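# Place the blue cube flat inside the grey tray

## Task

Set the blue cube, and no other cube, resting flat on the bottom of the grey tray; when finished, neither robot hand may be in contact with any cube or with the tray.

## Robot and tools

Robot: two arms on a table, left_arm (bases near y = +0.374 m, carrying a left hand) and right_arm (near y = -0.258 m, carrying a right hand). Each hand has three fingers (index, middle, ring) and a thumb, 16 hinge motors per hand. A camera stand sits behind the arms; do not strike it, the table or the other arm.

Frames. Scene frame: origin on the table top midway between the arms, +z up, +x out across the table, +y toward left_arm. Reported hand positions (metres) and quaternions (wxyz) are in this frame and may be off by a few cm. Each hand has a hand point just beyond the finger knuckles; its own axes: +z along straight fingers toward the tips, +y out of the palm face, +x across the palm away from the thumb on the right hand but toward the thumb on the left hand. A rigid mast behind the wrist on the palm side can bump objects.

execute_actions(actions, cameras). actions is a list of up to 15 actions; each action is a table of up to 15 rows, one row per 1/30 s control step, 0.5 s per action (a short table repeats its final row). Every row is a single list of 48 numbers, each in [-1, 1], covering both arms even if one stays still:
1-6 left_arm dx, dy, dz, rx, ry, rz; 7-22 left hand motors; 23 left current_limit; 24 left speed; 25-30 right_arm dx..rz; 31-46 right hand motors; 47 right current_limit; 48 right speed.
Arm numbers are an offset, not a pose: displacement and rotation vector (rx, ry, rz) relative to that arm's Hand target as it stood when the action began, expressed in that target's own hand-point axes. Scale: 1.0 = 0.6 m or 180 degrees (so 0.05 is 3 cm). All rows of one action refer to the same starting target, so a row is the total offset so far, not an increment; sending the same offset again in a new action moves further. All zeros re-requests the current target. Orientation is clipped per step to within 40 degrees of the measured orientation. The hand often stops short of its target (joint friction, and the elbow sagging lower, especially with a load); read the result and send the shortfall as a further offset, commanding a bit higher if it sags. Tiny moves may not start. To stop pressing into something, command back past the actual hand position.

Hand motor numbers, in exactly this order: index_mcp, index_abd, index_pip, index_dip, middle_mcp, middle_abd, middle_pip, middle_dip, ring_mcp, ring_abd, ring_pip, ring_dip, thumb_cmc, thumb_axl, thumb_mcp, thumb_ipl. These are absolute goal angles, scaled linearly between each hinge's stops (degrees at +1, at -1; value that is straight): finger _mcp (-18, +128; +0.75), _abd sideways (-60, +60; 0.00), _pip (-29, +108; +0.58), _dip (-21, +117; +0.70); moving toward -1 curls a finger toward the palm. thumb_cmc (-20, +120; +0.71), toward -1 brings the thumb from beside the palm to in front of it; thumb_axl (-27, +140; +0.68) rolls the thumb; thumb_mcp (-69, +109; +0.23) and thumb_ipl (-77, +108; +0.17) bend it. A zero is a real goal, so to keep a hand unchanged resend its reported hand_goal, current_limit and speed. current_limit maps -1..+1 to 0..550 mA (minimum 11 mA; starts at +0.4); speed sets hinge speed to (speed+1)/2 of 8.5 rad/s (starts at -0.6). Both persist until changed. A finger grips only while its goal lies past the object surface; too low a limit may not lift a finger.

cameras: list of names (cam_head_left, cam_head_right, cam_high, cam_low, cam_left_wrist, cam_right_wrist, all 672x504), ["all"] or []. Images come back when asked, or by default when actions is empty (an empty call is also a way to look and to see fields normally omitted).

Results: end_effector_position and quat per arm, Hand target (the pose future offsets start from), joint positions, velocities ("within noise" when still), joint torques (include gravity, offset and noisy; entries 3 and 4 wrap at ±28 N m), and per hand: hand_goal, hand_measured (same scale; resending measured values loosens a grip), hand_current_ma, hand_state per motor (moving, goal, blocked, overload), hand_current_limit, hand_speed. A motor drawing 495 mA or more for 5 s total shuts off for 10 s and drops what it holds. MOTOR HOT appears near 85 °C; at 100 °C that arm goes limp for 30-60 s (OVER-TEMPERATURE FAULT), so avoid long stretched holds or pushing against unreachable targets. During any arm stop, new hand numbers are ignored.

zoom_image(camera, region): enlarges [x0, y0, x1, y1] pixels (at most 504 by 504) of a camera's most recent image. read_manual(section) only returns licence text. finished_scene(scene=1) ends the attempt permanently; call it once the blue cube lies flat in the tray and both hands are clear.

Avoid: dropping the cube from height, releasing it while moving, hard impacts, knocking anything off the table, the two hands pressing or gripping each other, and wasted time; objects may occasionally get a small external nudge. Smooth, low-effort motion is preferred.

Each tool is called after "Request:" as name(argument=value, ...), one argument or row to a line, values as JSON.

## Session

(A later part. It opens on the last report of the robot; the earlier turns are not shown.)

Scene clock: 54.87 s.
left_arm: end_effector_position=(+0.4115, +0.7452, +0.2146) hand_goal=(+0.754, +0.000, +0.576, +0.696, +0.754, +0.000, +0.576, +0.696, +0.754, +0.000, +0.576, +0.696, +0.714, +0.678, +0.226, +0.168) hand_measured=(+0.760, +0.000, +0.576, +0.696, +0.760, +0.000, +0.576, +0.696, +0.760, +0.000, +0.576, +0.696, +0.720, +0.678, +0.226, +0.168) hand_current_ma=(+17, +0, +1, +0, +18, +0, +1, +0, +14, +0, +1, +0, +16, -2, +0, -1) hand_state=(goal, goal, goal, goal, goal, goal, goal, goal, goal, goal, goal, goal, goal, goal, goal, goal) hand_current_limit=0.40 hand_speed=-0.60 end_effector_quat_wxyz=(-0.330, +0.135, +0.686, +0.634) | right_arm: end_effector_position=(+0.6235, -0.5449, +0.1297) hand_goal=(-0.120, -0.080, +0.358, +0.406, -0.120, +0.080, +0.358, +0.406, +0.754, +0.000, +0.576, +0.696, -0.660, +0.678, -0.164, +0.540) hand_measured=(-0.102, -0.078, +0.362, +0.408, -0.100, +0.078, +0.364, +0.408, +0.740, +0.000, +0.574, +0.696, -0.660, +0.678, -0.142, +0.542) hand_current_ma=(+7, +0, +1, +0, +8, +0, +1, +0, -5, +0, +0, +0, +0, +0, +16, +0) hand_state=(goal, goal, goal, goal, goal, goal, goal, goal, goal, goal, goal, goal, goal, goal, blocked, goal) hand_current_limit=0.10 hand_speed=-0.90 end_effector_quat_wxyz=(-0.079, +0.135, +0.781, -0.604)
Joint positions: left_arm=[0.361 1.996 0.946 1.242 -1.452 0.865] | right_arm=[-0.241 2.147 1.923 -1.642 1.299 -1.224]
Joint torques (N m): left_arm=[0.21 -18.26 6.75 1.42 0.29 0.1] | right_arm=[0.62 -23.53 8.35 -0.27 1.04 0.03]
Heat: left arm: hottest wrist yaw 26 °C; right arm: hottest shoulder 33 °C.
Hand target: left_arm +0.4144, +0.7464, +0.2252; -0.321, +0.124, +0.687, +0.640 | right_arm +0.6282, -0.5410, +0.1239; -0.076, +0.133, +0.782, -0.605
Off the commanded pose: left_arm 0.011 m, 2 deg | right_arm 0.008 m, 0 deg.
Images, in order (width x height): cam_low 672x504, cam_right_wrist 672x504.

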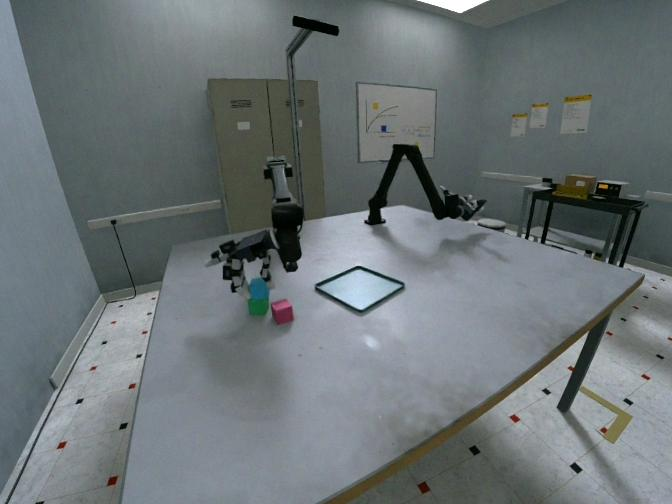

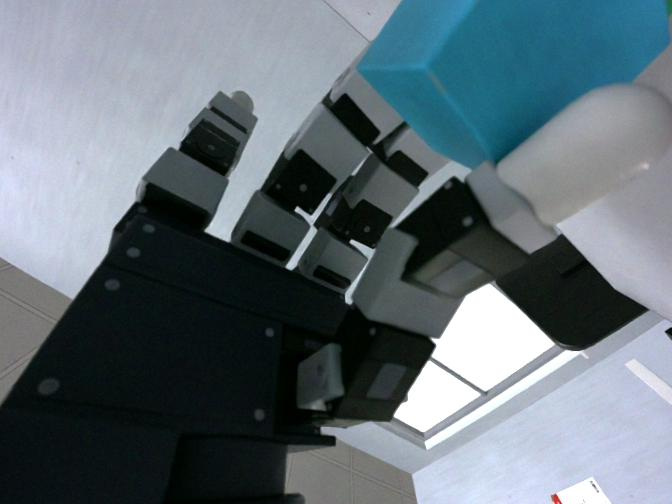

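Request:
execute_actions(
  actions=[
    [[0,0,0,0,0,0,0.754,0,0.576,0.696,0.754,0,0.576,0.696,0.754,0,0.576,0.696,0.714,0.678,0.226,0.168,0.4,-0.6,0,0,0,0,0,0,0.151,-0.08,0.15,0.36,0.151,0.08,0.15,0.36,0.754,0,0.576,0.696,-0.661,0.678,0.0,0.35,0.1,-0.8]],
    [[0,0,0,0,0,0,0.754,0,0.576,0.696,0.754,0,0.576,0.696,0.754,0,0.576,0.696,0.714,0.678,0.226,0.168,0.4,-0.6,0,0,0,0,0,0,0.151,-0.08,0.066,0.333,0.151,0.08,0.066,0.333,0.754,0,0.576,0.696,-0.661,0.678,0.0,0.297,0.1,-0.8]],
  ],
  cameras=["cam_low","cam_right_wrist"],
)

Request:
zoom_image(
  camera="cam_low",
  region=[210, 240, 310, 330],
)

Scene clock: 58.00 s.
left_arm: end_effector_position=(+0.4115, +0.7452, +0.2146) hand_goal=(+0.754, +0.000, +0.576, +0.696, +0.754, +0.000, +0.576, +0.696, +0.754, +0.000, +0.576, +0.696, +0.714, +0.678, +0.226, +0.168) hand_measured=(+0.760, +0.000, +0.576, +0.696, +0.760, +0.000, +0.576, +0.696, +0.760, +0.000, +0.576, +0.696, +0.720, +0.678, +0.226, +0.168) hand_current_ma=(+17, +0, +1, +0, +18, +0, +1, +0, +14, +0, +1, +0, +16, -2, +0, -1) hand_state=(goal, goal, goal, goal, goal, goal, goal, goal, goal, goal, goal, goal, goal, goal, goal, goal) hand_current_limit=0.40 hand_speed=-0.60 end_effector_quat_wxyz=(-0.330, +0.135, +0.686, +0.634) | right_arm: end_effector_position=(+0.6235, -0.5449, +0.1297) hand_goal=(+0.152, -0.080, +0.066, +0.334, +0.152, +0.080, +0.066, +0.334, +0.754, +0.000, +0.576, +0.696, -0.660, +0.678, +0.000, +0.298) hand_measured=(+0.142, -0.078, +0.068, +0.336, +0.140, +0.078, +0.068, +0.338, +0.740, +0.000, +0.574, +0.696, -0.660, +0.678, -0.002, +0.300) hand_current_ma=(-3, +0, +0, +0, -3, +0, +0, +0, -5, +0, +0, +0, +0, +0, +0, +0) hand_state=(goal, goal, goal, goal, goal, goal, goal, goal, goal, goal, goal, goal, goal, goal, goal, goal) hand_current_limit=0.10 hand_speed=-0.80 end_effector_quat_wxyz=(-0.079, +0.135, +0.781, -0.604)
Joint positions: left_arm=[0.361 1.996 0.946 1.242 -1.452 0.865] | right_arm=[-0.241 2.147 1.923 -1.642 1.299 -1.224]
Joint torques (N m): left_arm=[0.09 -18.43 6.78 1.39 0.31 0.09] | right_arm=[0.73 -23.47 8.34 -0.28 1.06 0.03]
Heat: left arm: hottest wrist yaw 26 °C; right arm: hottest shoulder 33 °C.
Hand target: left_arm +0.4144, +0.7464, +0.2252; -0.321, +0.124, +0.687, +0.640 | right_arm +0.6282, -0.5410, +0.1239; -0.076, +0.133, +0.782, -0.605
Off the commanded pose: left_arm 0.011 m, 2 deg | right_arm 0.008 m, 0 deg.
Images, in order (width x height): cam_low 672x504, cam_right_wrist 672x504.

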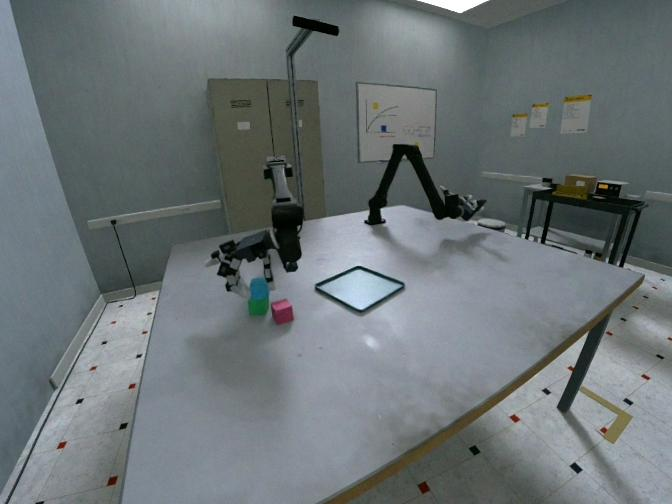

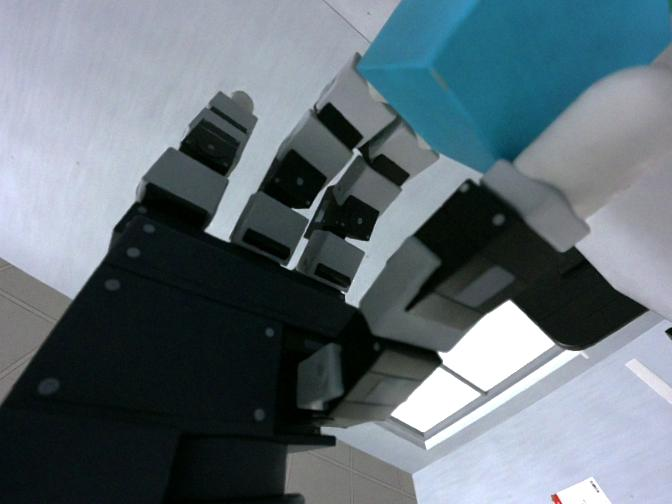

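Scaled by 5.040 from the camera's 672x504 image, which has a finer 960x720 frame.

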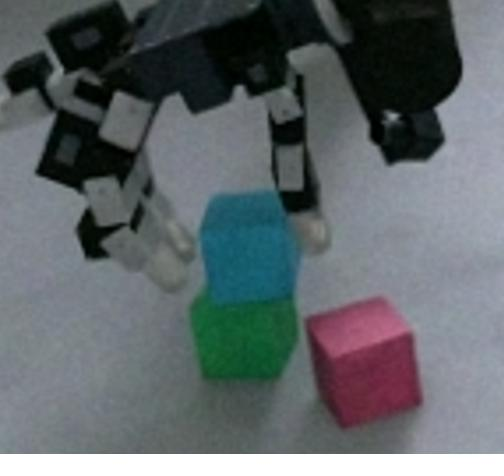

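Request:
execute_actions(
  actions=[
    [[0,0,0,0,0,0,0.754,0,0.576,0.696,0.754,0,0.576,0.696,0.754,0,0.576,0.696,0.714,0.678,0.226,0.168,0.4,-0.6,0,0,0,0,0,0,0.07,-0.08,0.066,0.333,0.07,0.08,0.066,0.333,0.754,0,0.576,0.696,-0.661,0.678,-0.03,0.255,0.1,-0.9]],
    [[0,0,0,0,0,0,0.754,0,0.576,0.696,0.754,0,0.576,0.696,0.754,0,0.576,0.696,0.714,0.678,0.226,0.168,0.4,-0.6,0,0,0,0,0,0,0.0,-0.08,0.066,0.333,0.0,0.08,0.066,0.333,0.754,0,0.576,0.696,-0.661,0.678,-0.1,0.24,0.1,-0.9]],
  ],
  cameras=["cam_low","cam_right_wrist"],
)

Request:
zoom_image(
  camera="cam_low",
  region=[210, 240, 310, 330],
)

Scene clock: 59.57 s.
left_arm: end_effector_position=(+0.4115, +0.7452, +0.2146) hand_goal=(+0.754, +0.000, +0.576, +0.696, +0.754, +0.000, +0.576, +0.696, +0.754, +0.000, +0.576, +0.696, +0.714, +0.678, +0.226, +0.168) hand_measured=(+0.760, +0.000, +0.576, +0.696, +0.760, +0.000, +0.576, +0.696, +0.760, +0.000, +0.576, +0.696, +0.720, +0.678, +0.226, +0.168) hand_current_ma=(+17, +0, +1, +0, +18, +0, +1, +0, +14, +0, +1, +0, +16, -2, +0, -1) hand_state=(goal, goal, goal, goal, goal, goal, goal, goal, goal, goal, goal, goal, goal, goal, goal, goal) hand_current_limit=0.40 hand_speed=-0.60 end_effector_quat_wxyz=(-0.330, +0.135, +0.686, +0.634) | right_arm: end_effector_position=(+0.6235, -0.5451, +0.1299) hand_goal=(+0.000, -0.080, +0.066, +0.334, +0.000, +0.080, +0.066, +0.334, +0.754, +0.000, +0.576, +0.696, -0.660, +0.678, -0.100, +0.240) hand_measured=(+0.060, -0.072, +0.084, +0.342, +0.068, +0.072, +0.084, +0.342, +0.740, +0.000, +0.574, +0.696, -0.658, +0.678, -0.026, +0.258) hand_current_ma=(+69, +1, +6, +1, +89, -1, +7, +1, -5, +0, +0, +0, +0, +0, +152, +11) hand_state=(blocked, goal, goal, goal, blocked, goal, goal, goal, goal, goal, goal, goal, goal, goal, blocked, goal) hand_current_limit=0.10 hand_speed=-0.90 end_effector_quat_wxyz=(-0.079, +0.135, +0.781, -0.605)
Joint positions: left_arm=[0.361 1.996 0.946 1.242 -1.452 0.865] | right_arm=[-0.241 2.147 1.923 -1.642 1.3 -1.224]
Joint torques (N m): left_arm=[0.03 -17.85 6.76 1.39 0.31 0.07] | right_arm=[0.67 -23.47 8.38 -0.27 0.98 0.03]
Heat: left arm: hottest wrist yaw 26 °C; right arm: hottest shoulder 33 °C.
Hand target: left_arm +0.4144, +0.7464, +0.2252; -0.321, +0.124, +0.687, +0.640 | right_arm +0.6282, -0.5410, +0.1238; -0.076, +0.133, +0.782, -0.605
Off the commanded pose: left_arm 0.011 m, 2 deg | right_arm 0.009 m, 0 deg.
Images, in order (width x height): cam_low 672x504, cam_right_wrist 672x504.

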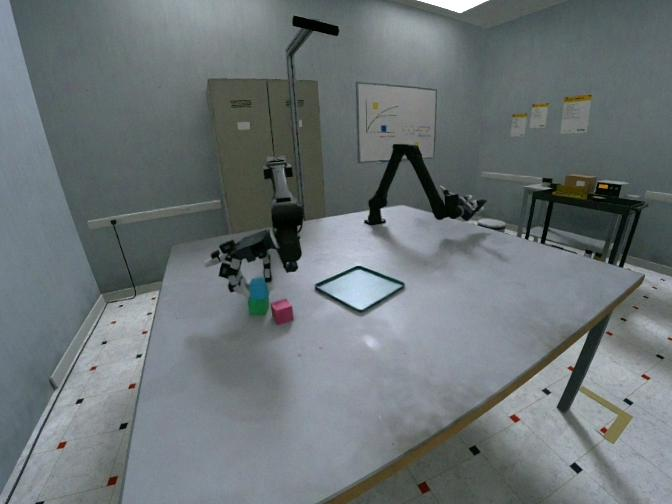

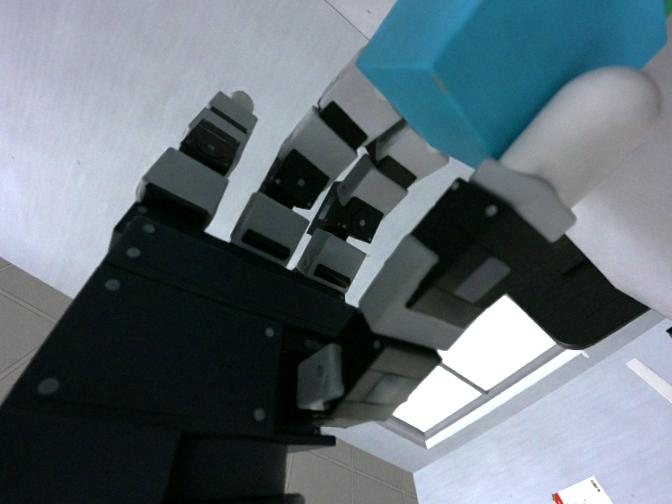

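Scaled by 5.040 from the camera's 672x504 image, which has a finer 960x720 frame.

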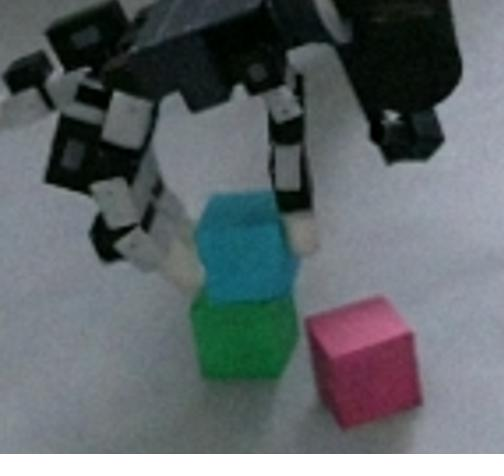

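Request:
execute_actions(
  actions=[
    [[0,0,0,0,0,0,0.754,0,0.576,0.696,0.754,0,0.576,0.696,0.754,0,0.576,0.696,0.714,0.678,0.226,0.168,0.4,-0.6,0,0,0,0,0,0,-0.06,-0.08,0.05,0.32,-0.06,0.08,0.05,0.32,0.754,0,0.576,0.696,-0.661,0.678,-0.16,0.22,0.3,-0.9]],
    [[0,0,0,0,0,0,0.754,0,0.576,0.696,0.754,0,0.576,0.696,0.754,0,0.576,0.696,0.714,0.678,0.226,0.168,0.4,-0.6,-0.0035,-0.0805,-0.0215,0,0,0,-0.06,-0.08,0.05,0.32,-0.06,0.08,0.05,0.32,0.754,0,0.576,0.696,-0.661,0.678,-0.16,0.22,0.3,-0.9]],
  ],
  cameras=["cam_low","cam_high"],
)

Request:
zoom_image(
  camera="cam_low",
  region=[200, 220, 320, 330],
)

Scene clock: 61.27 s.
left_arm: end_effector_position=(+0.4115, +0.7452, +0.2146) hand_goal=(+0.754, +0.000, +0.576, +0.696, +0.754, +0.000, +0.576, +0.696, +0.754, +0.000, +0.576, +0.696, +0.714, +0.678, +0.226, +0.168) hand_measured=(+0.760, +0.000, +0.576, +0.696, +0.760, +0.000, +0.576, +0.696, +0.760, +0.000, +0.576, +0.696, +0.720, +0.678, +0.226, +0.168) hand_current_ma=(+17, +0, +1, +0, +18, +0, +1, +0, +14, +0, +1, +0, +16, -2, +0, -1) hand_state=(goal, goal, goal, goal, goal, goal, goal, goal, goal, goal, goal, goal, goal, goal, goal, goal) hand_current_limit=0.40 hand_speed=-0.60 end_effector_quat_wxyz=(-0.330, +0.135, +0.686, +0.634) | right_arm: end_effector_position=(+0.6179, -0.5433, +0.1346) hand_goal=(-0.060, -0.080, +0.050, +0.320, -0.060, +0.080, +0.050, +0.320, +0.754, +0.000, +0.576, +0.696, -0.660, +0.678, -0.160, +0.220) hand_measured=(-0.006, -0.060, +0.084, +0.336, +0.058, +0.054, +0.086, +0.342, +0.740, +0.000, +0.574, +0.696, -0.640, +0.680, -0.042, +0.258) hand_current_ma=(+57, +6, +21, +5, +254, -10, +23, +10, -5, +0, +0, +0, +8, +0, +358, +45) hand_state=(blocked, blocked, blocked, goal, blocked, blocked, blocked, blocked, goal, goal, goal, goal, blocked, goal, blocked, blocked) hand_current_limit=0.30 hand_speed=-0.90 end_effector_quat_wxyz=(-0.096, +0.119, +0.783, -0.602)
Joint positions: left_arm=[0.361 1.996 0.946 1.242 -1.452 0.865] | right_arm=[-0.241 2.146 1.935 -1.679 1.298 -1.247]
Joint torques (N m): left_arm=[0.09 -18.08 6.78 1.44 0.31 0.08] | right_arm=[0.5 -27.34 12.33 -1.1 1.05 -0.15]
Heat: left arm: hottest shoulder 25 °C; right arm: hottest shoulder 33 °C.
Hand target: left_arm +0.4144, +0.7464, +0.2252; -0.321, +0.124, +0.687, +0.640 | right_arm +0.6282, -0.5410, +0.1739; -0.076, +0.134, +0.782, -0.605
Off the commanded pose: left_arm 0.011 m, 2 deg | right_arm 0.041 m, 3 deg.
joint sent to its limit (right arm) — joint 4 (wrist pitch), lower limit. The joint targets still meet the commanded pose.
Images, in order (width x height): cam_high 672x504, cam_low 672x504.

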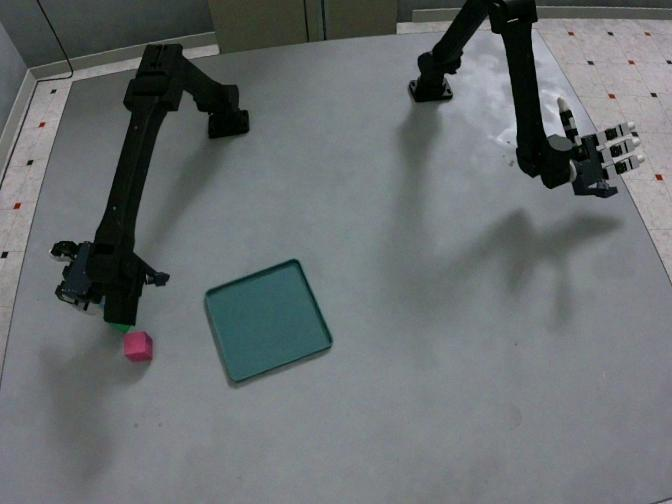

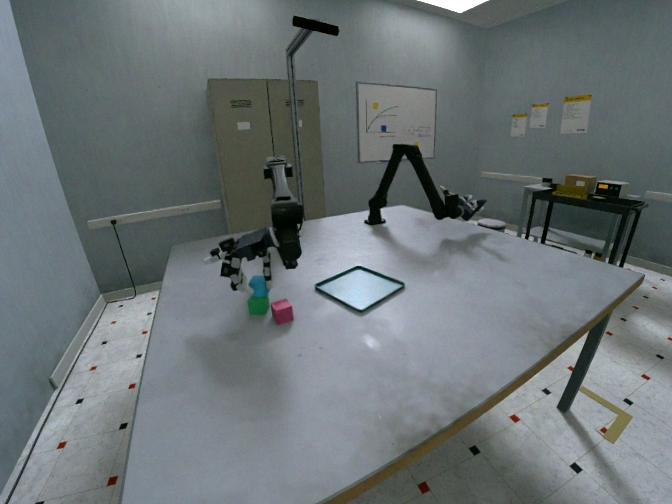

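Scaled by 4.200 from the camera's 672x504 image, which has a finer 960x720 frame.

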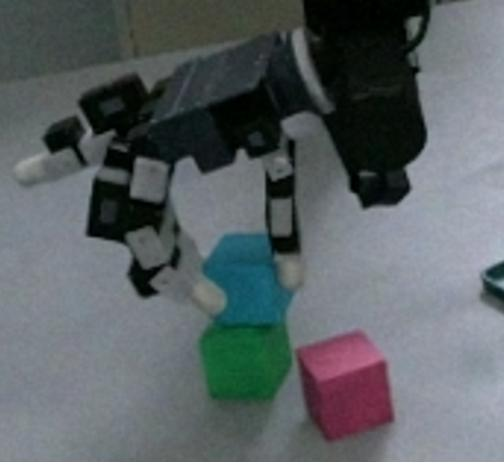

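Request:
zoom_image(
  camera="cam_low",
  region=[235, 265, 285, 305],
)

Request:
execute_actions(
  actions=[],
  cameras=["cam_right_wrist", "cam_low"],
)

Scaled by 10.080 from the camera's 672x504 image, which has a finer 960x720 frame.

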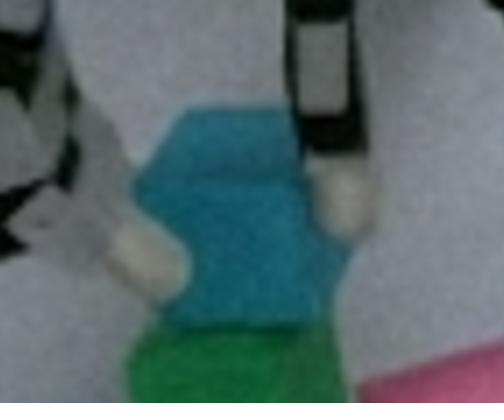

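Scene clock: 61.43 s.
left_arm: end_effector_position=(+0.4115, +0.7452, +0.2146) hand_goal=(+0.754, +0.000, +0.576, +0.696, +0.754, +0.000, +0.576, +0.696, +0.754, +0.000, +0.576, +0.696, +0.714, +0.678, +0.226, +0.168) hand_measured=(+0.760, +0.000, +0.576, +0.696, +0.760, +0.000, +0.576, +0.696, +0.760, +0.000, +0.576, +0.696, +0.720, +0.678, +0.226, +0.168) hand_current_ma=(+17, +0, +1, +0, +18, +0, +1, +0, +14, +0, +1, +0, +16, -2, +0, -1) hand_state=(goal, goal, goal, goal, goal, goal, goal, goal, goal, goal, goal, goal, goal, goal, goal, goal) hand_current_limit=0.40 hand_speed=-0.60 end_effector_quat_wxyz=(-0.330, +0.135, +0.686, +0.634) | right_arm: end_effector_position=(+0.6179, -0.5432, +0.1346) hand_goal=(-0.060, -0.080, +0.050, +0.320, -0.060, +0.080, +0.050, +0.320, +0.754, +0.000, +0.576, +0.696, -0.660, +0.678, -0.160, +0.220) hand_measured=(-0.006, -0.060, +0.084, +0.336, +0.058, +0.054, +0.086, +0.342, +0.740, +0.000, +0.574, +0.696, -0.640, +0.680, -0.042, +0.258) hand_current_ma=(+57, +6, +21, +5, +254, -10, +23, +10, -5, +0, +0, +0, +8, +0, +358, +45) hand_state=(blocked, blocked, blocked, goal, blocked, blocked, blocked, blocked, goal, goal, goal, goal, blocked, goal, blocked, blocked) hand_current_limit=0.30 hand_speed=-0.90 end_effector_quat_wxyz=(-0.096, +0.119, +0.783, -0.602)
Joint positions: left_arm=[0.361 1.996 0.946 1.242 -1.452 0.865] | right_arm=[-0.241 2.146 1.935 -1.679 1.298 -1.247]
Joint velocities: within noise
Joint torques (N m): left_arm=[-0.09 -18.32 6.74 1.4 0.3 0.1] | right_arm=[0.56 -27.4 12.31 -1.16 1.05 -0.14]
Heat: left arm: hottest shoulder 25 °C; right arm: hottest shoulder 33 °C.
Hand target: left_arm +0.4144, +0.7464, +0.2252; -0.321, +0.124, +0.687, +0.640 | right_arm +0.6282, -0.5410, +0.1739; -0.076, +0.134, +0.782, -0.605
Off the commanded pose: left_arm 0.011 m, 2 deg | right_arm 0.041 m, 3 deg.
Images, in order (width x height): cam_low 672x504, cam_right_wrist 672x504.

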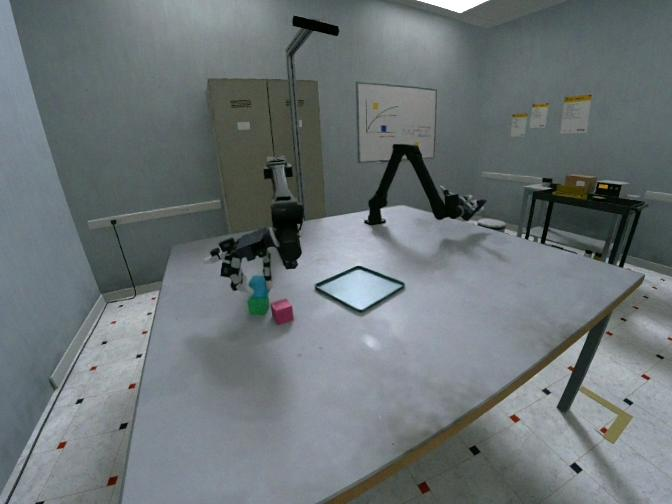

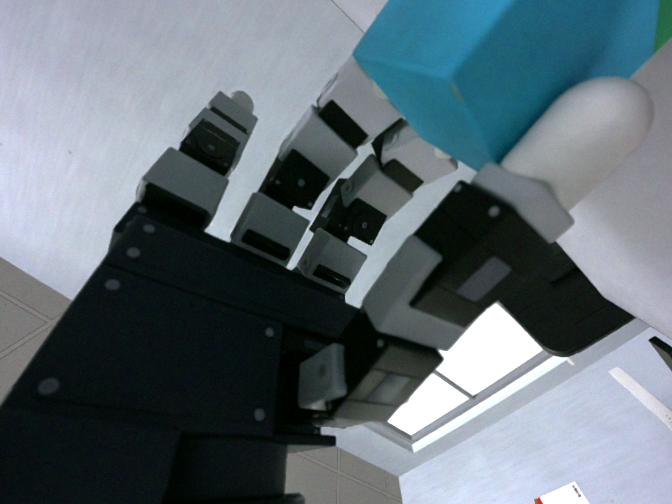

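Request:
zoom_image(
  camera="cam_low",
  region=[244, 270, 274, 300],
)

Request:
zoom_image(
  camera="cam_right_wrist",
  region=[330, 0, 672, 260],
)

Scaled by 16.800 from the camera's 672x504 image, which has a finer 960x720 frame.

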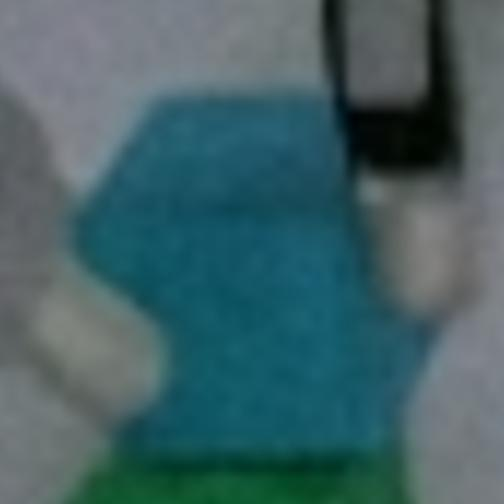

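Scaled by 1.474 from the camera's 672x504 image, which has a finer 960x720 frame.

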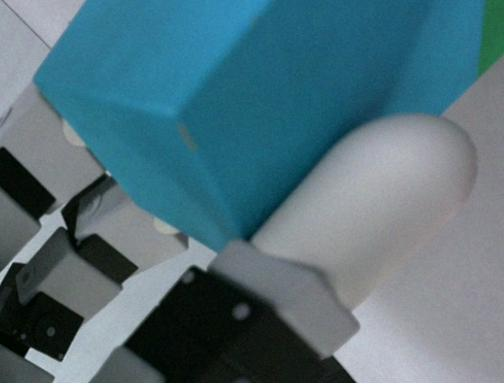

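Request:
execute_actions(
  actions=[
    [[0,0,0,0,0,0,0.754,0,0.576,0.696,0.754,0,0.576,0.696,0.754,0,0.576,0.696,0.714,0.678,0.226,0.168,0.4,-0.6,0.0035,0.0805,0.0215,0,0,0,-0.06,-0.08,0.05,0.32,-0.06,0.08,0.05,0.32,0.754,0,0.576,0.696,-0.661,0.678,-0.16,0.22,0.3,-0.9]],
  ],
  cameras=["cam_low","cam_right_wrist"],
)

Request:
zoom_image(
  camera="cam_low",
  region=[235, 265, 285, 305],
)

Scene clock: 66.70 s.
left_arm: end_effector_position=(+0.4115, +0.7452, +0.2146) hand_goal=(+0.754, +0.000, +0.576, +0.696, +0.754, +0.000, +0.576, +0.696, +0.754, +0.000, +0.576, +0.696, +0.714, +0.678, +0.226, +0.168) hand_measured=(+0.760, +0.000, +0.576, +0.696, +0.760, +0.000, +0.576, +0.696, +0.760, +0.000, +0.576, +0.696, +0.720, +0.678, +0.226, +0.168) hand_current_ma=(+17, +0, +1, +0, +18, +0, +1, +0, +14, +0, +1, +0, +16, -2, +0, -1) hand_state=(goal, goal, goal, goal, goal, goal, goal, goal, goal, goal, goal, goal, goal, goal, goal, goal) hand_current_limit=0.40 hand_speed=-0.60 end_effector_quat_wxyz=(-0.330, +0.135, +0.686, +0.634) | right_arm: end_effector_position=(+0.6220, -0.5443, +0.1302) hand_goal=(-0.060, -0.080, +0.050, +0.320, -0.060, +0.080, +0.050, +0.320, +0.754, +0.000, +0.576, +0.696, -0.660, +0.678, -0.160, +0.220) hand_measured=(-0.008, -0.060, +0.082, +0.334, +0.058, +0.054, +0.086, +0.342, +0.740, +0.000, +0.574, +0.696, -0.638, +0.682, -0.042, +0.258) hand_current_ma=(+55, +6, +19, +4, +251, -10, +23, +10, -5, +0, +0, +0, +10, +0, +357, +45) hand_state=(blocked, blocked, blocked, goal, blocked, blocked, blocked, blocked, goal, goal, goal, goal, blocked, goal, blocked, blocked) hand_current_limit=0.30 hand_speed=-0.90 end_effector_quat_wxyz=(-0.084, +0.129, +0.782, -0.604)
Joint positions: left_arm=[0.361 1.996 0.946 1.242 -1.452 0.865] | right_arm=[-0.241 2.146 1.923 -1.643 1.299 -1.241]
Joint torques (N m): left_arm=[0.21 -18.26 6.72 1.36 0.32 0.11] | right_arm=[0.67 -23.36 8.29 -0.14 1.04 0.2]
Heat: left arm: hottest shoulder 25 °C; right arm: hottest shoulder 33 °C.
Hand target: left_arm +0.4144, +0.7464, +0.2252; -0.321, +0.124, +0.687, +0.640 | right_arm +0.6282, -0.5410, +0.1239; -0.076, +0.133, +0.781, -0.605
Off the commanded pose: left_arm 0.011 m, 2 deg | right_arm 0.009 m, 1 deg.
Images, in order (width x height): cam_low 672x504, cam_right_wrist 672x504.

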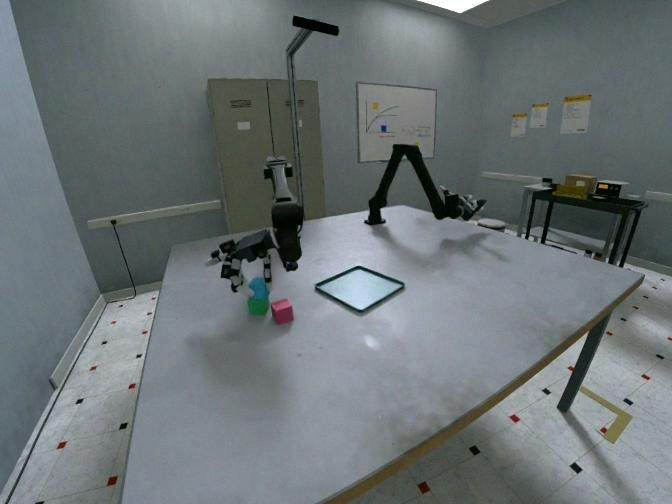

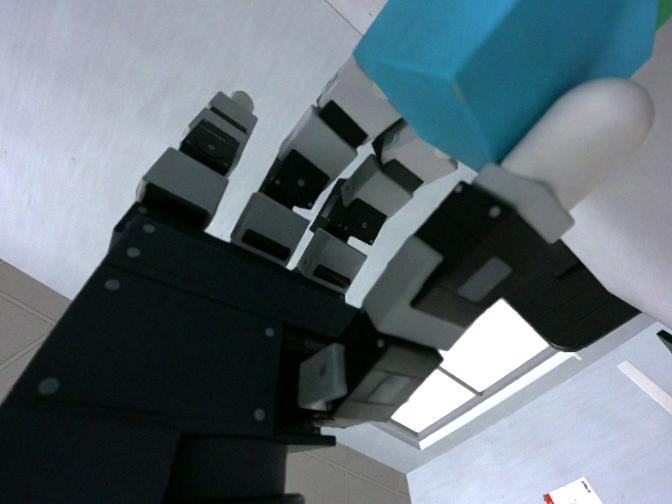

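Scaled by 10.080 from the camera's 672x504 image, which has a finer 960x720 frame.

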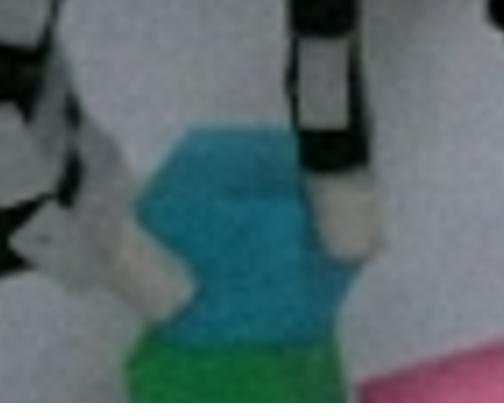

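Request:
execute_actions(
  actions=[
    [[0,0,0,0,0,0,0.754,0,0.576,0.696,0.754,0,0.576,0.696,0.754,0,0.576,0.696,0.714,0.678,0.226,0.168,0.4,-0.6,0,0,0,0,0,0,0.17,-0.08,0.066,0.333,0.17,0.08,0.066,0.333,0.754,0,0.576,0.696,-0.661,0.678,0.04,0.297,0.1,-0.8]],
    [[0,0,0,0,0,0,0.754,0,0.576,0.696,0.754,0,0.576,0.696,0.754,0,0.576,0.696,0.714,0.678,0.226,0.168,0.4,-0.6,0,0,0,0,0,0,0.17,-0.08,0.066,0.333,0.17,0.08,0.066,0.333,0.754,0,0.576,0.696,-0.661,0.678,0.04,0.297,0.1,-0.8]],
    [[0,0,0,0,0,0,0.754,0,0.576,0.696,0.754,0,0.576,0.696,0.754,0,0.576,0.696,0.714,0.678,0.226,0.168,0.4,-0.6,0.0205,0,-0.0042,0.0014,0.0322,0.0086,0.17,-0.08,0.066,0.333,0.17,0.08,0.066,0.333,0.754,0,0.576,0.696,-0.661,0.678,0.04,0.297,0.1,-0.8]],
  ],
  cameras=["cam_low","cam_right_wrist"],
)

Request:
zoom_image(
  camera="cam_low",
  region=[235, 265, 285, 305],
)

Scene clock: 69.27 s.
left_arm: end_effector_position=(+0.4115, +0.7452, +0.2146) hand_goal=(+0.754, +0.000, +0.576, +0.696, +0.754, +0.000, +0.576, +0.696, +0.754, +0.000, +0.576, +0.696, +0.714, +0.678, +0.226, +0.168) hand_measured=(+0.760, +0.000, +0.576, +0.696, +0.760, +0.000, +0.576, +0.696, +0.760, +0.000, +0.576, +0.696, +0.720, +0.678, +0.226, +0.168) hand_current_ma=(+17, +0, +1, +0, +18, +0, +1, +0, +14, +0, +1, +0, +16, -2, +0, -1) hand_state=(goal, goal, goal, goal, goal, goal, goal, goal, goal, goal, goal, goal, goal, goal, goal, goal) hand_current_limit=0.40 hand_speed=-0.60 end_effector_quat_wxyz=(-0.330, +0.135, +0.686, +0.634) | right_arm: end_effector_position=(+0.6156, -0.5398, +0.1198) hand_goal=(+0.170, -0.080, +0.066, +0.334, +0.170, +0.080, +0.066, +0.334, +0.754, +0.000, +0.576, +0.696, -0.660, +0.678, +0.040, +0.298) hand_measured=(+0.160, -0.076, +0.068, +0.336, +0.158, +0.076, +0.068, +0.338, +0.740, +0.000, +0.574, +0.696, -0.656, +0.680, +0.038, +0.298) hand_current_ma=(-3, +0, +0, +0, -3, +0, +0, +0, -5, +0, +0, +0, +0, +0, +0, +0) hand_state=(goal, goal, goal, goal, goal, goal, goal, goal, goal, goal, goal, goal, goal, goal, goal, goal) hand_current_limit=0.10 hand_speed=-0.80 end_effector_quat_wxyz=(-0.082, +0.154, +0.787, -0.592)
Joint positions: left_arm=[0.361 1.996 0.946 1.242 -1.452 0.865] | right_arm=[-0.241 2.146 1.902 -1.679 1.261 -1.147]
Joint torques (N m): left_arm=[0.21 -18.26 6.78 1.43 0.29 0.08] | right_arm=[0.62 -24.59 8.31 -1.14 0.94 0.22]
Heat: left arm: hottest shoulder 25 °C; right arm: hottest shoulder 33 °C.
Hand target: left_arm +0.4144, +0.7464, +0.2252; -0.321, +0.124, +0.687, +0.640 | right_arm +0.6173, -0.5350, +0.1241; -0.107, +0.174, +0.773, -0.600
Off the commanded pose: left_arm 0.011 m, 2 deg | right_arm 0.007 m, 4 deg.
joint sent to its limit (right arm) — joint 4 (wrist pitch), lower limit. The joint targets are off in orientation, not in position.
Images, in order (width x height): cam_low 672x504, cam_right_wrist 672x504.

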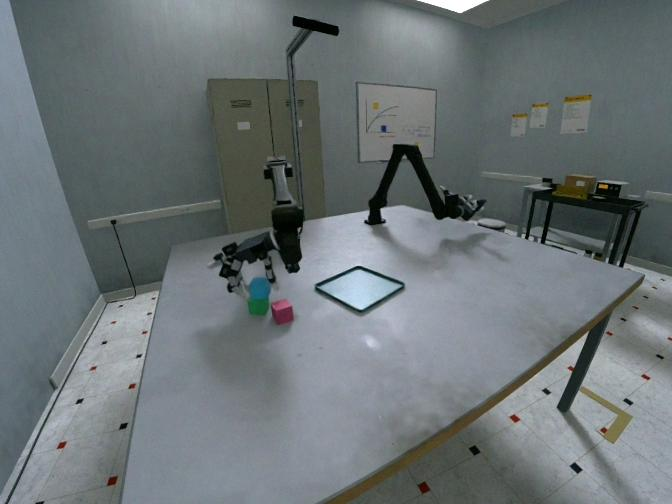

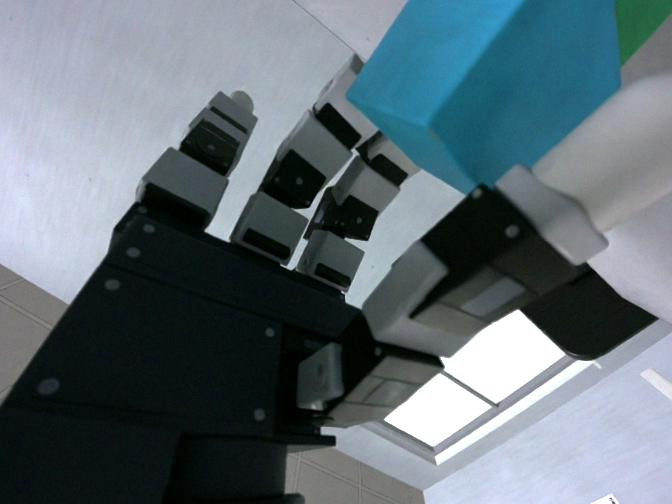

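Scaled by 10.080 from the camera's 672x504 image, which has a finer 960x720 frame.

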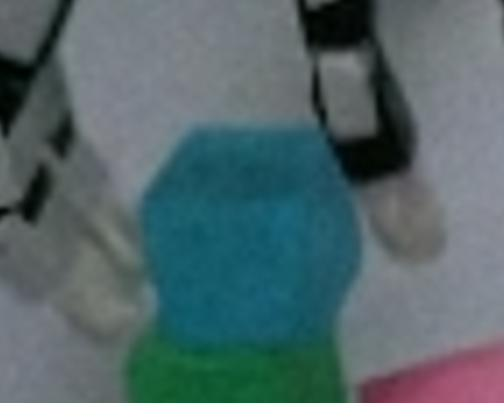

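Request:
execute_actions(
  actions=[
    [[0,0,0,0,0,0,0.754,0,0.576,0.696,0.754,0,0.576,0.696,0.754,0,0.576,0.696,0.714,0.678,0.226,0.168,0.4,-0.6,0,-0.036,-0.0135,-0.0107,-0.02,-0.0024,0.17,-0.08,0.066,0.333,0.17,0.08,0.066,0.333,0.754,0,0.576,0.696,-0.661,0.678,0.04,0.297,0.1,-0.8]],
  ],
  cameras=["cam_low","cam_right_wrist"],
)

Request:
zoom_image(
  camera="cam_low",
  region=[235, 265, 285, 305],
)

Scene clock: 71.17 s.
left_arm: end_effector_position=(+0.4115, +0.7452, +0.2146) hand_goal=(+0.754, +0.000, +0.576, +0.696, +0.754, +0.000, +0.576, +0.696, +0.754, +0.000, +0.576, +0.696, +0.714, +0.678, +0.226, +0.168) hand_measured=(+0.760, +0.000, +0.576, +0.696, +0.760, +0.000, +0.576, +0.696, +0.760, +0.000, +0.576, +0.696, +0.720, +0.678, +0.226, +0.168) hand_current_ma=(+17, +0, +1, +0, +18, +0, +1, +0, +14, +0, +1, +0, +16, -2, +0, -1) hand_state=(goal, goal, goal, goal, goal, goal, goal, goal, goal, goal, goal, goal, goal, goal, goal, goal) hand_current_limit=0.40 hand_speed=-0.60 end_effector_quat_wxyz=(-0.330, +0.135, +0.686, +0.634) | right_arm: end_effector_position=(+0.6143, -0.5389, +0.1259) hand_goal=(+0.170, -0.080, +0.066, +0.334, +0.170, +0.080, +0.066, +0.334, +0.754, +0.000, +0.576, +0.696, -0.660, +0.678, +0.040, +0.298) hand_measured=(+0.160, -0.076, +0.068, +0.336, +0.158, +0.076, +0.068, +0.338, +0.740, +0.000, +0.574, +0.696, -0.656, +0.680, +0.038, +0.298) hand_current_ma=(-3, +0, +0, +0, -3, +0, +0, +0, -5, +0, +0, +0, +0, +0, +0, +0) hand_state=(goal, goal, goal, goal, goal, goal, goal, goal, goal, goal, goal, goal, goal, goal, goal, goal) hand_current_limit=0.10 hand_speed=-0.80 end_effector_quat_wxyz=(-0.083, +0.151, +0.789, -0.590)
Joint positions: left_arm=[0.361 1.996 0.946 1.242 -1.452 0.865] | right_arm=[-0.241 2.135 1.902 -1.679 1.258 -1.163]
Joint torques (N m): left_arm=[0.09 -18.61 6.65 1.37 0.32 0.09] | right_arm=[0.73 -26.81 9.46 -1.14 0.96 -0.15]
Heat: left arm: hottest shoulder 25 °C; right arm: hottest shoulder 33 °C.
Hand target: left_arm +0.4144, +0.7464, +0.2252; -0.321, +0.124, +0.687, +0.640 | right_arm +0.6173, -0.5325, +0.1469; -0.082, +0.154, +0.787, -0.592
Off the commanded pose: left_arm 0.011 m, 2 deg | right_arm 0.022 m, 0 deg.
joint sent to its limit (right arm) — joint 4 (wrist pitch), lower limit. The joint targets still meet the commanded pose.
Images, in order (width x height): cam_low 672x504, cam_right_wrist 672x504.

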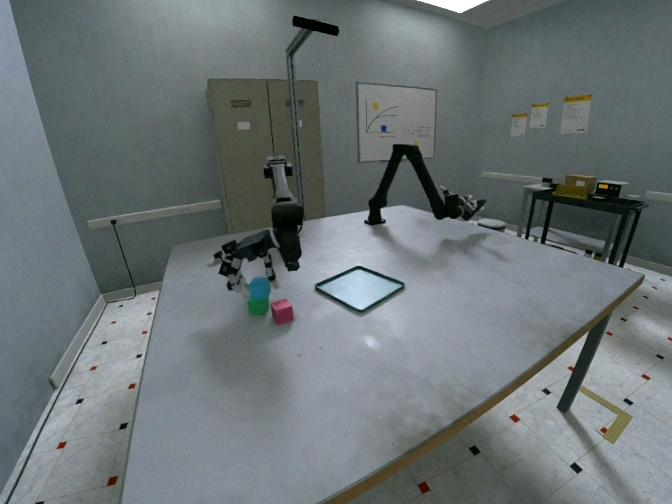

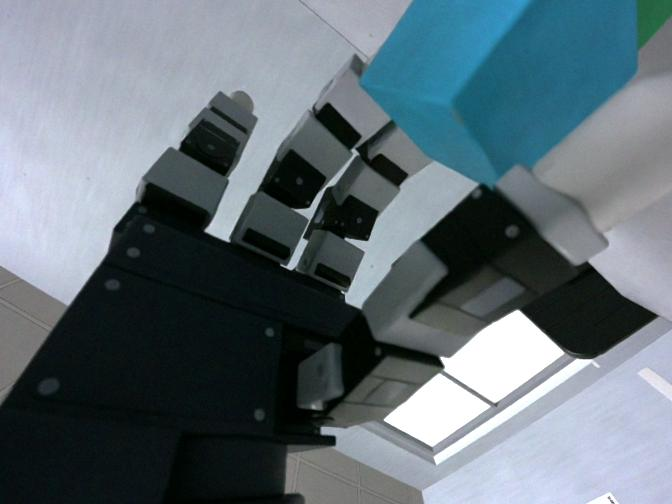

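Scaled by 10.080 from the camera's 672x504 image, which has a finer 960x720 frame.

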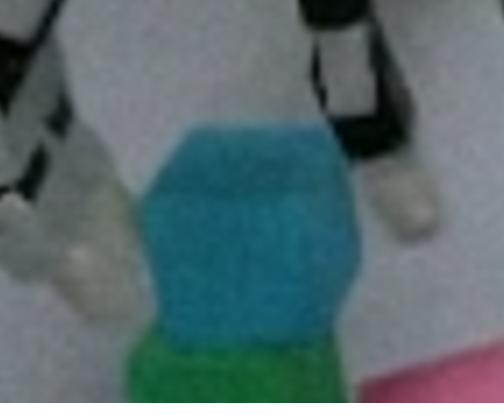

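Request:
execute_actions(
  actions=[
    [[0,0,0,0,0,0,0.754,0,0.576,0.696,0.754,0,0.576,0.696,0.754,0,0.576,0.696,0.714,0.678,0.226,0.168,0.4,-0.6,0,0,0,0,0,0,0.07,-0.05,0.066,0.333,0.07,0.05,0.066,0.333,0.754,0,0.576,0.696,-0.661,0.678,-0.03,0.255,0.1,-0.9]],
    [[0,0,0,0,0,0,0.754,0,0.576,0.696,0.754,0,0.576,0.696,0.754,0,0.576,0.696,0.714,0.678,0.226,0.168,0.4,-0.6,0,0,0,0,0,0,0.0,-0.05,0.066,0.333,0.0,0.05,0.066,0.333,0.754,0,0.576,0.696,-0.661,0.678,-0.1,0.24,0.1,-0.9]],
  ],
  cameras=["cam_low","cam_right_wrist"],
)

Request:
zoom_image(
  camera="cam_low",
  region=[235, 265, 285, 305],
)

Scene clock: 72.80 s.
left_arm: end_effector_position=(+0.4115, +0.7452, +0.2146) hand_goal=(+0.754, +0.000, +0.576, +0.696, +0.754, +0.000, +0.576, +0.696, +0.754, +0.000, +0.576, +0.696, +0.714, +0.678, +0.226, +0.168) hand_measured=(+0.760, +0.000, +0.576, +0.696, +0.760, +0.000, +0.576, +0.696, +0.760, +0.000, +0.576, +0.696, +0.720, +0.678, +0.226, +0.168) hand_current_ma=(+17, +0, +1, +0, +18, +0, +1, +0, +14, +0, +1, +0, +16, -2, +0, -1) hand_state=(goal, goal, goal, goal, goal, goal, goal, goal, goal, goal, goal, goal, goal, goal, goal, goal) hand_current_limit=0.40 hand_speed=-0.60 end_effector_quat_wxyz=(-0.330, +0.135, +0.686, +0.634) | right_arm: end_effector_position=(+0.6143, -0.5389, +0.1266) hand_goal=(+0.000, -0.050, +0.066, +0.334, +0.000, +0.050, +0.066, +0.334, +0.754, +0.000, +0.576, +0.696, -0.660, +0.678, -0.100, +0.240) hand_measured=(+0.074, -0.050, +0.090, +0.344, +0.066, +0.050, +0.086, +0.344, +0.740, +0.000, +0.574, +0.696, -0.660, +0.678, -0.024, +0.258) hand_current_ma=(+103, +0, +11, +3, +85, +0, +8, +2, -5, +0, +0, +0, +0, +0, +158, +11) hand_state=(blocked, goal, blocked, goal, blocked, goal, blocked, goal, goal, goal, goal, goal, goal, goal, blocked, goal) hand_current_limit=0.10 hand_speed=-0.90 end_effector_quat_wxyz=(-0.083, +0.151, +0.789, -0.590)
Joint positions: left_arm=[0.361 1.996 0.946 1.242 -1.452 0.865] | right_arm=[-0.241 2.134 1.902 -1.679 1.258 -1.164]
Joint torques (N m): left_arm=[-0.09 -18.43 6.69 1.47 0.3 0.09] | right_arm=[0.79 -26.23 9.43 -1.14 0.94 -0.14]
Heat: left arm: hottest shoulder 25 °C; right arm: hottest shoulder 33 °C.
Hand target: left_arm +0.4144, +0.7464, +0.2252; -0.321, +0.124, +0.687, +0.640 | right_arm +0.6173, -0.5325, +0.1469; -0.082, +0.154, +0.787, -0.592
Off the commanded pose: left_arm 0.011 m, 2 deg | right_arm 0.021 m, 0 deg.
joint sent to its limit (right arm) — joint 4 (wrist pitch), lower limit. The joint targets still meet the commanded pose.
Images, in order (width x height): cam_low 672x504, cam_right_wrist 672x504.

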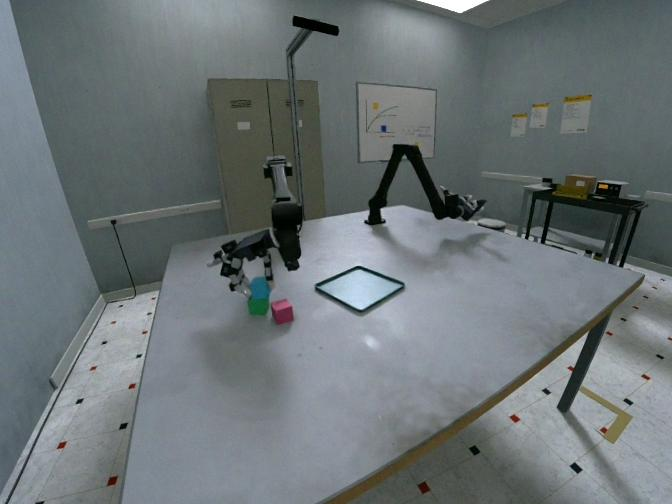

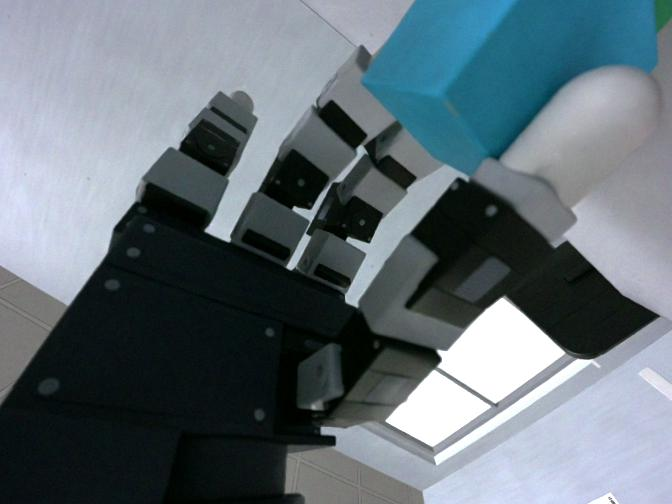

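Scaled by 10.080 from the camera's 672x504 image, which has a finer 960x720 frame.

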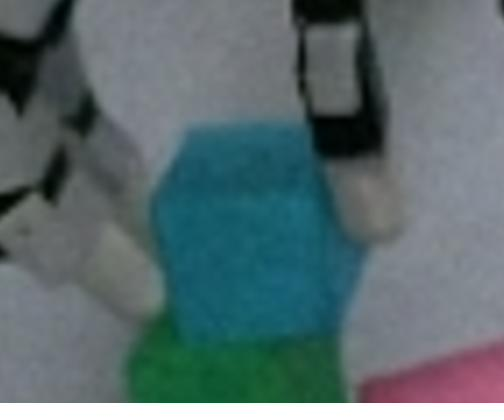

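Request:
execute_actions(
  actions=[
    [[0,0,0,0,0,0,0.754,0,0.576,0.696,0.754,0,0.576,0.696,0.754,0,0.576,0.696,0.714,0.678,0.226,0.168,0.4,-0.6,0,0,0,0,0,0,-0.05,-0.05,0.05,0.32,-0.05,0.05,0.05,0.32,0.754,0,0.576,0.696,-0.661,0.678,-0.15,0.22,0.2,-0.9]],
  ],
  cameras=["cam_low","cam_right_wrist"],
)

Request:
zoom_image(
  camera="cam_low",
  region=[235, 265, 285, 305],
)

Scene clock: 73.77 s.
left_arm: end_effector_position=(+0.4115, +0.7452, +0.2146) hand_goal=(+0.754, +0.000, +0.576, +0.696, +0.754, +0.000, +0.576, +0.696, +0.754, +0.000, +0.576, +0.696, +0.714, +0.678, +0.226, +0.168) hand_measured=(+0.760, +0.000, +0.576, +0.696, +0.760, +0.000, +0.576, +0.696, +0.760, +0.000, +0.576, +0.696, +0.720, +0.678, +0.226, +0.168) hand_current_ma=(+17, +0, +1, +0, +18, +0, +1, +0, +14, +0, +1, +0, +16, -2, +0, -1) hand_state=(goal, goal, goal, goal, goal, goal, goal, goal, goal, goal, goal, goal, goal, goal, goal, goal) hand_current_limit=0.40 hand_speed=-0.60 end_effector_quat_wxyz=(-0.330, +0.135, +0.686, +0.634) | right_arm: end_effector_position=(+0.6143, -0.5389, +0.1266) hand_goal=(-0.050, -0.050, +0.050, +0.320, -0.050, +0.050, +0.050, +0.320, +0.754, +0.000, +0.576, +0.696, -0.660, +0.678, -0.150, +0.220) hand_measured=(+0.068, -0.050, +0.090, +0.344, +0.062, +0.050, +0.086, +0.344, +0.740, +0.000, +0.574, +0.696, -0.660, +0.678, -0.026, +0.258) hand_current_ma=(+253, +0, +29, +12, +229, +0, +25, +11, -5, +0, +0, +0, +0, +0, +330, +45) hand_state=(blocked, goal, blocked, blocked, blocked, goal, blocked, blocked, goal, goal, goal, goal, goal, goal, blocked, blocked) hand_current_limit=0.20 hand_speed=-0.90 end_effector_quat_wxyz=(-0.083, +0.151, +0.789, -0.590)
Joint positions: left_arm=[0.361 1.996 0.946 1.242 -1.452 0.865] | right_arm=[-0.241 2.134 1.902 -1.679 1.258 -1.164]
Joint torques (N m): left_arm=[-0.09 -18.73 6.72 1.39 0.32 0.08] | right_arm=[0.85 -26.17 9.46 -1.13 0.95 -0.13]
Heat: left arm: hottest shoulder 25 °C; right arm: hottest shoulder 33 °C.
Hand target: left_arm +0.4144, +0.7464, +0.2252; -0.321, +0.124, +0.687, +0.640 | right_arm +0.6173, -0.5325, +0.1469; -0.082, +0.154, +0.787, -0.592
Off the commanded pose: left_arm 0.011 m, 2 deg | right_arm 0.021 m, 0 deg.
joint sent to its limit (right arm) — joint 4 (wrist pitch), lower limit. The joint targets still meet the commanded pose.
Images, in order (width x height): cam_low 672x504, cam_right_wrist 672x504.

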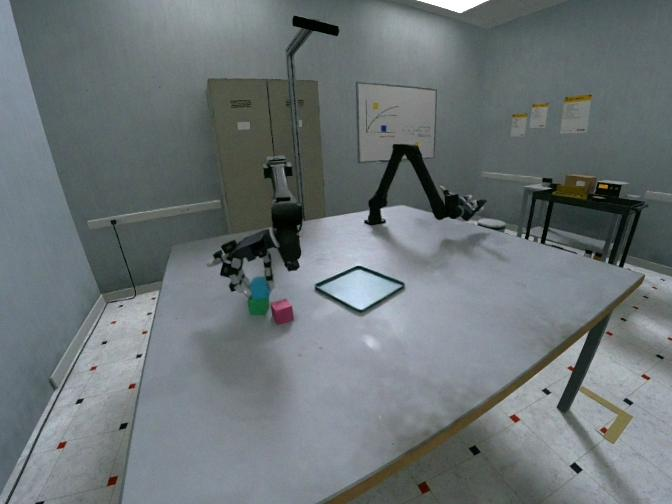

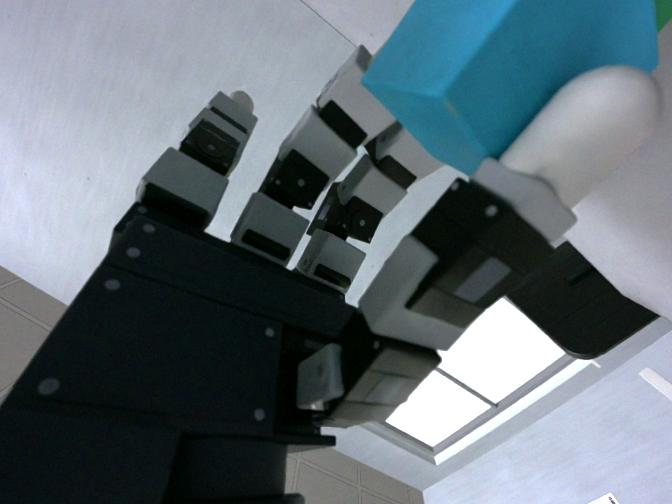

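Scaled by 10.080 from the camera's 672x504 image, which has a finer 960x720 frame.

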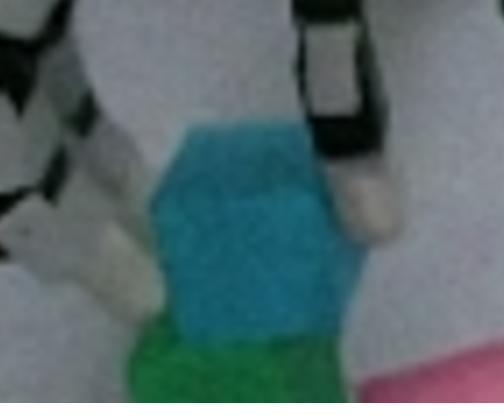

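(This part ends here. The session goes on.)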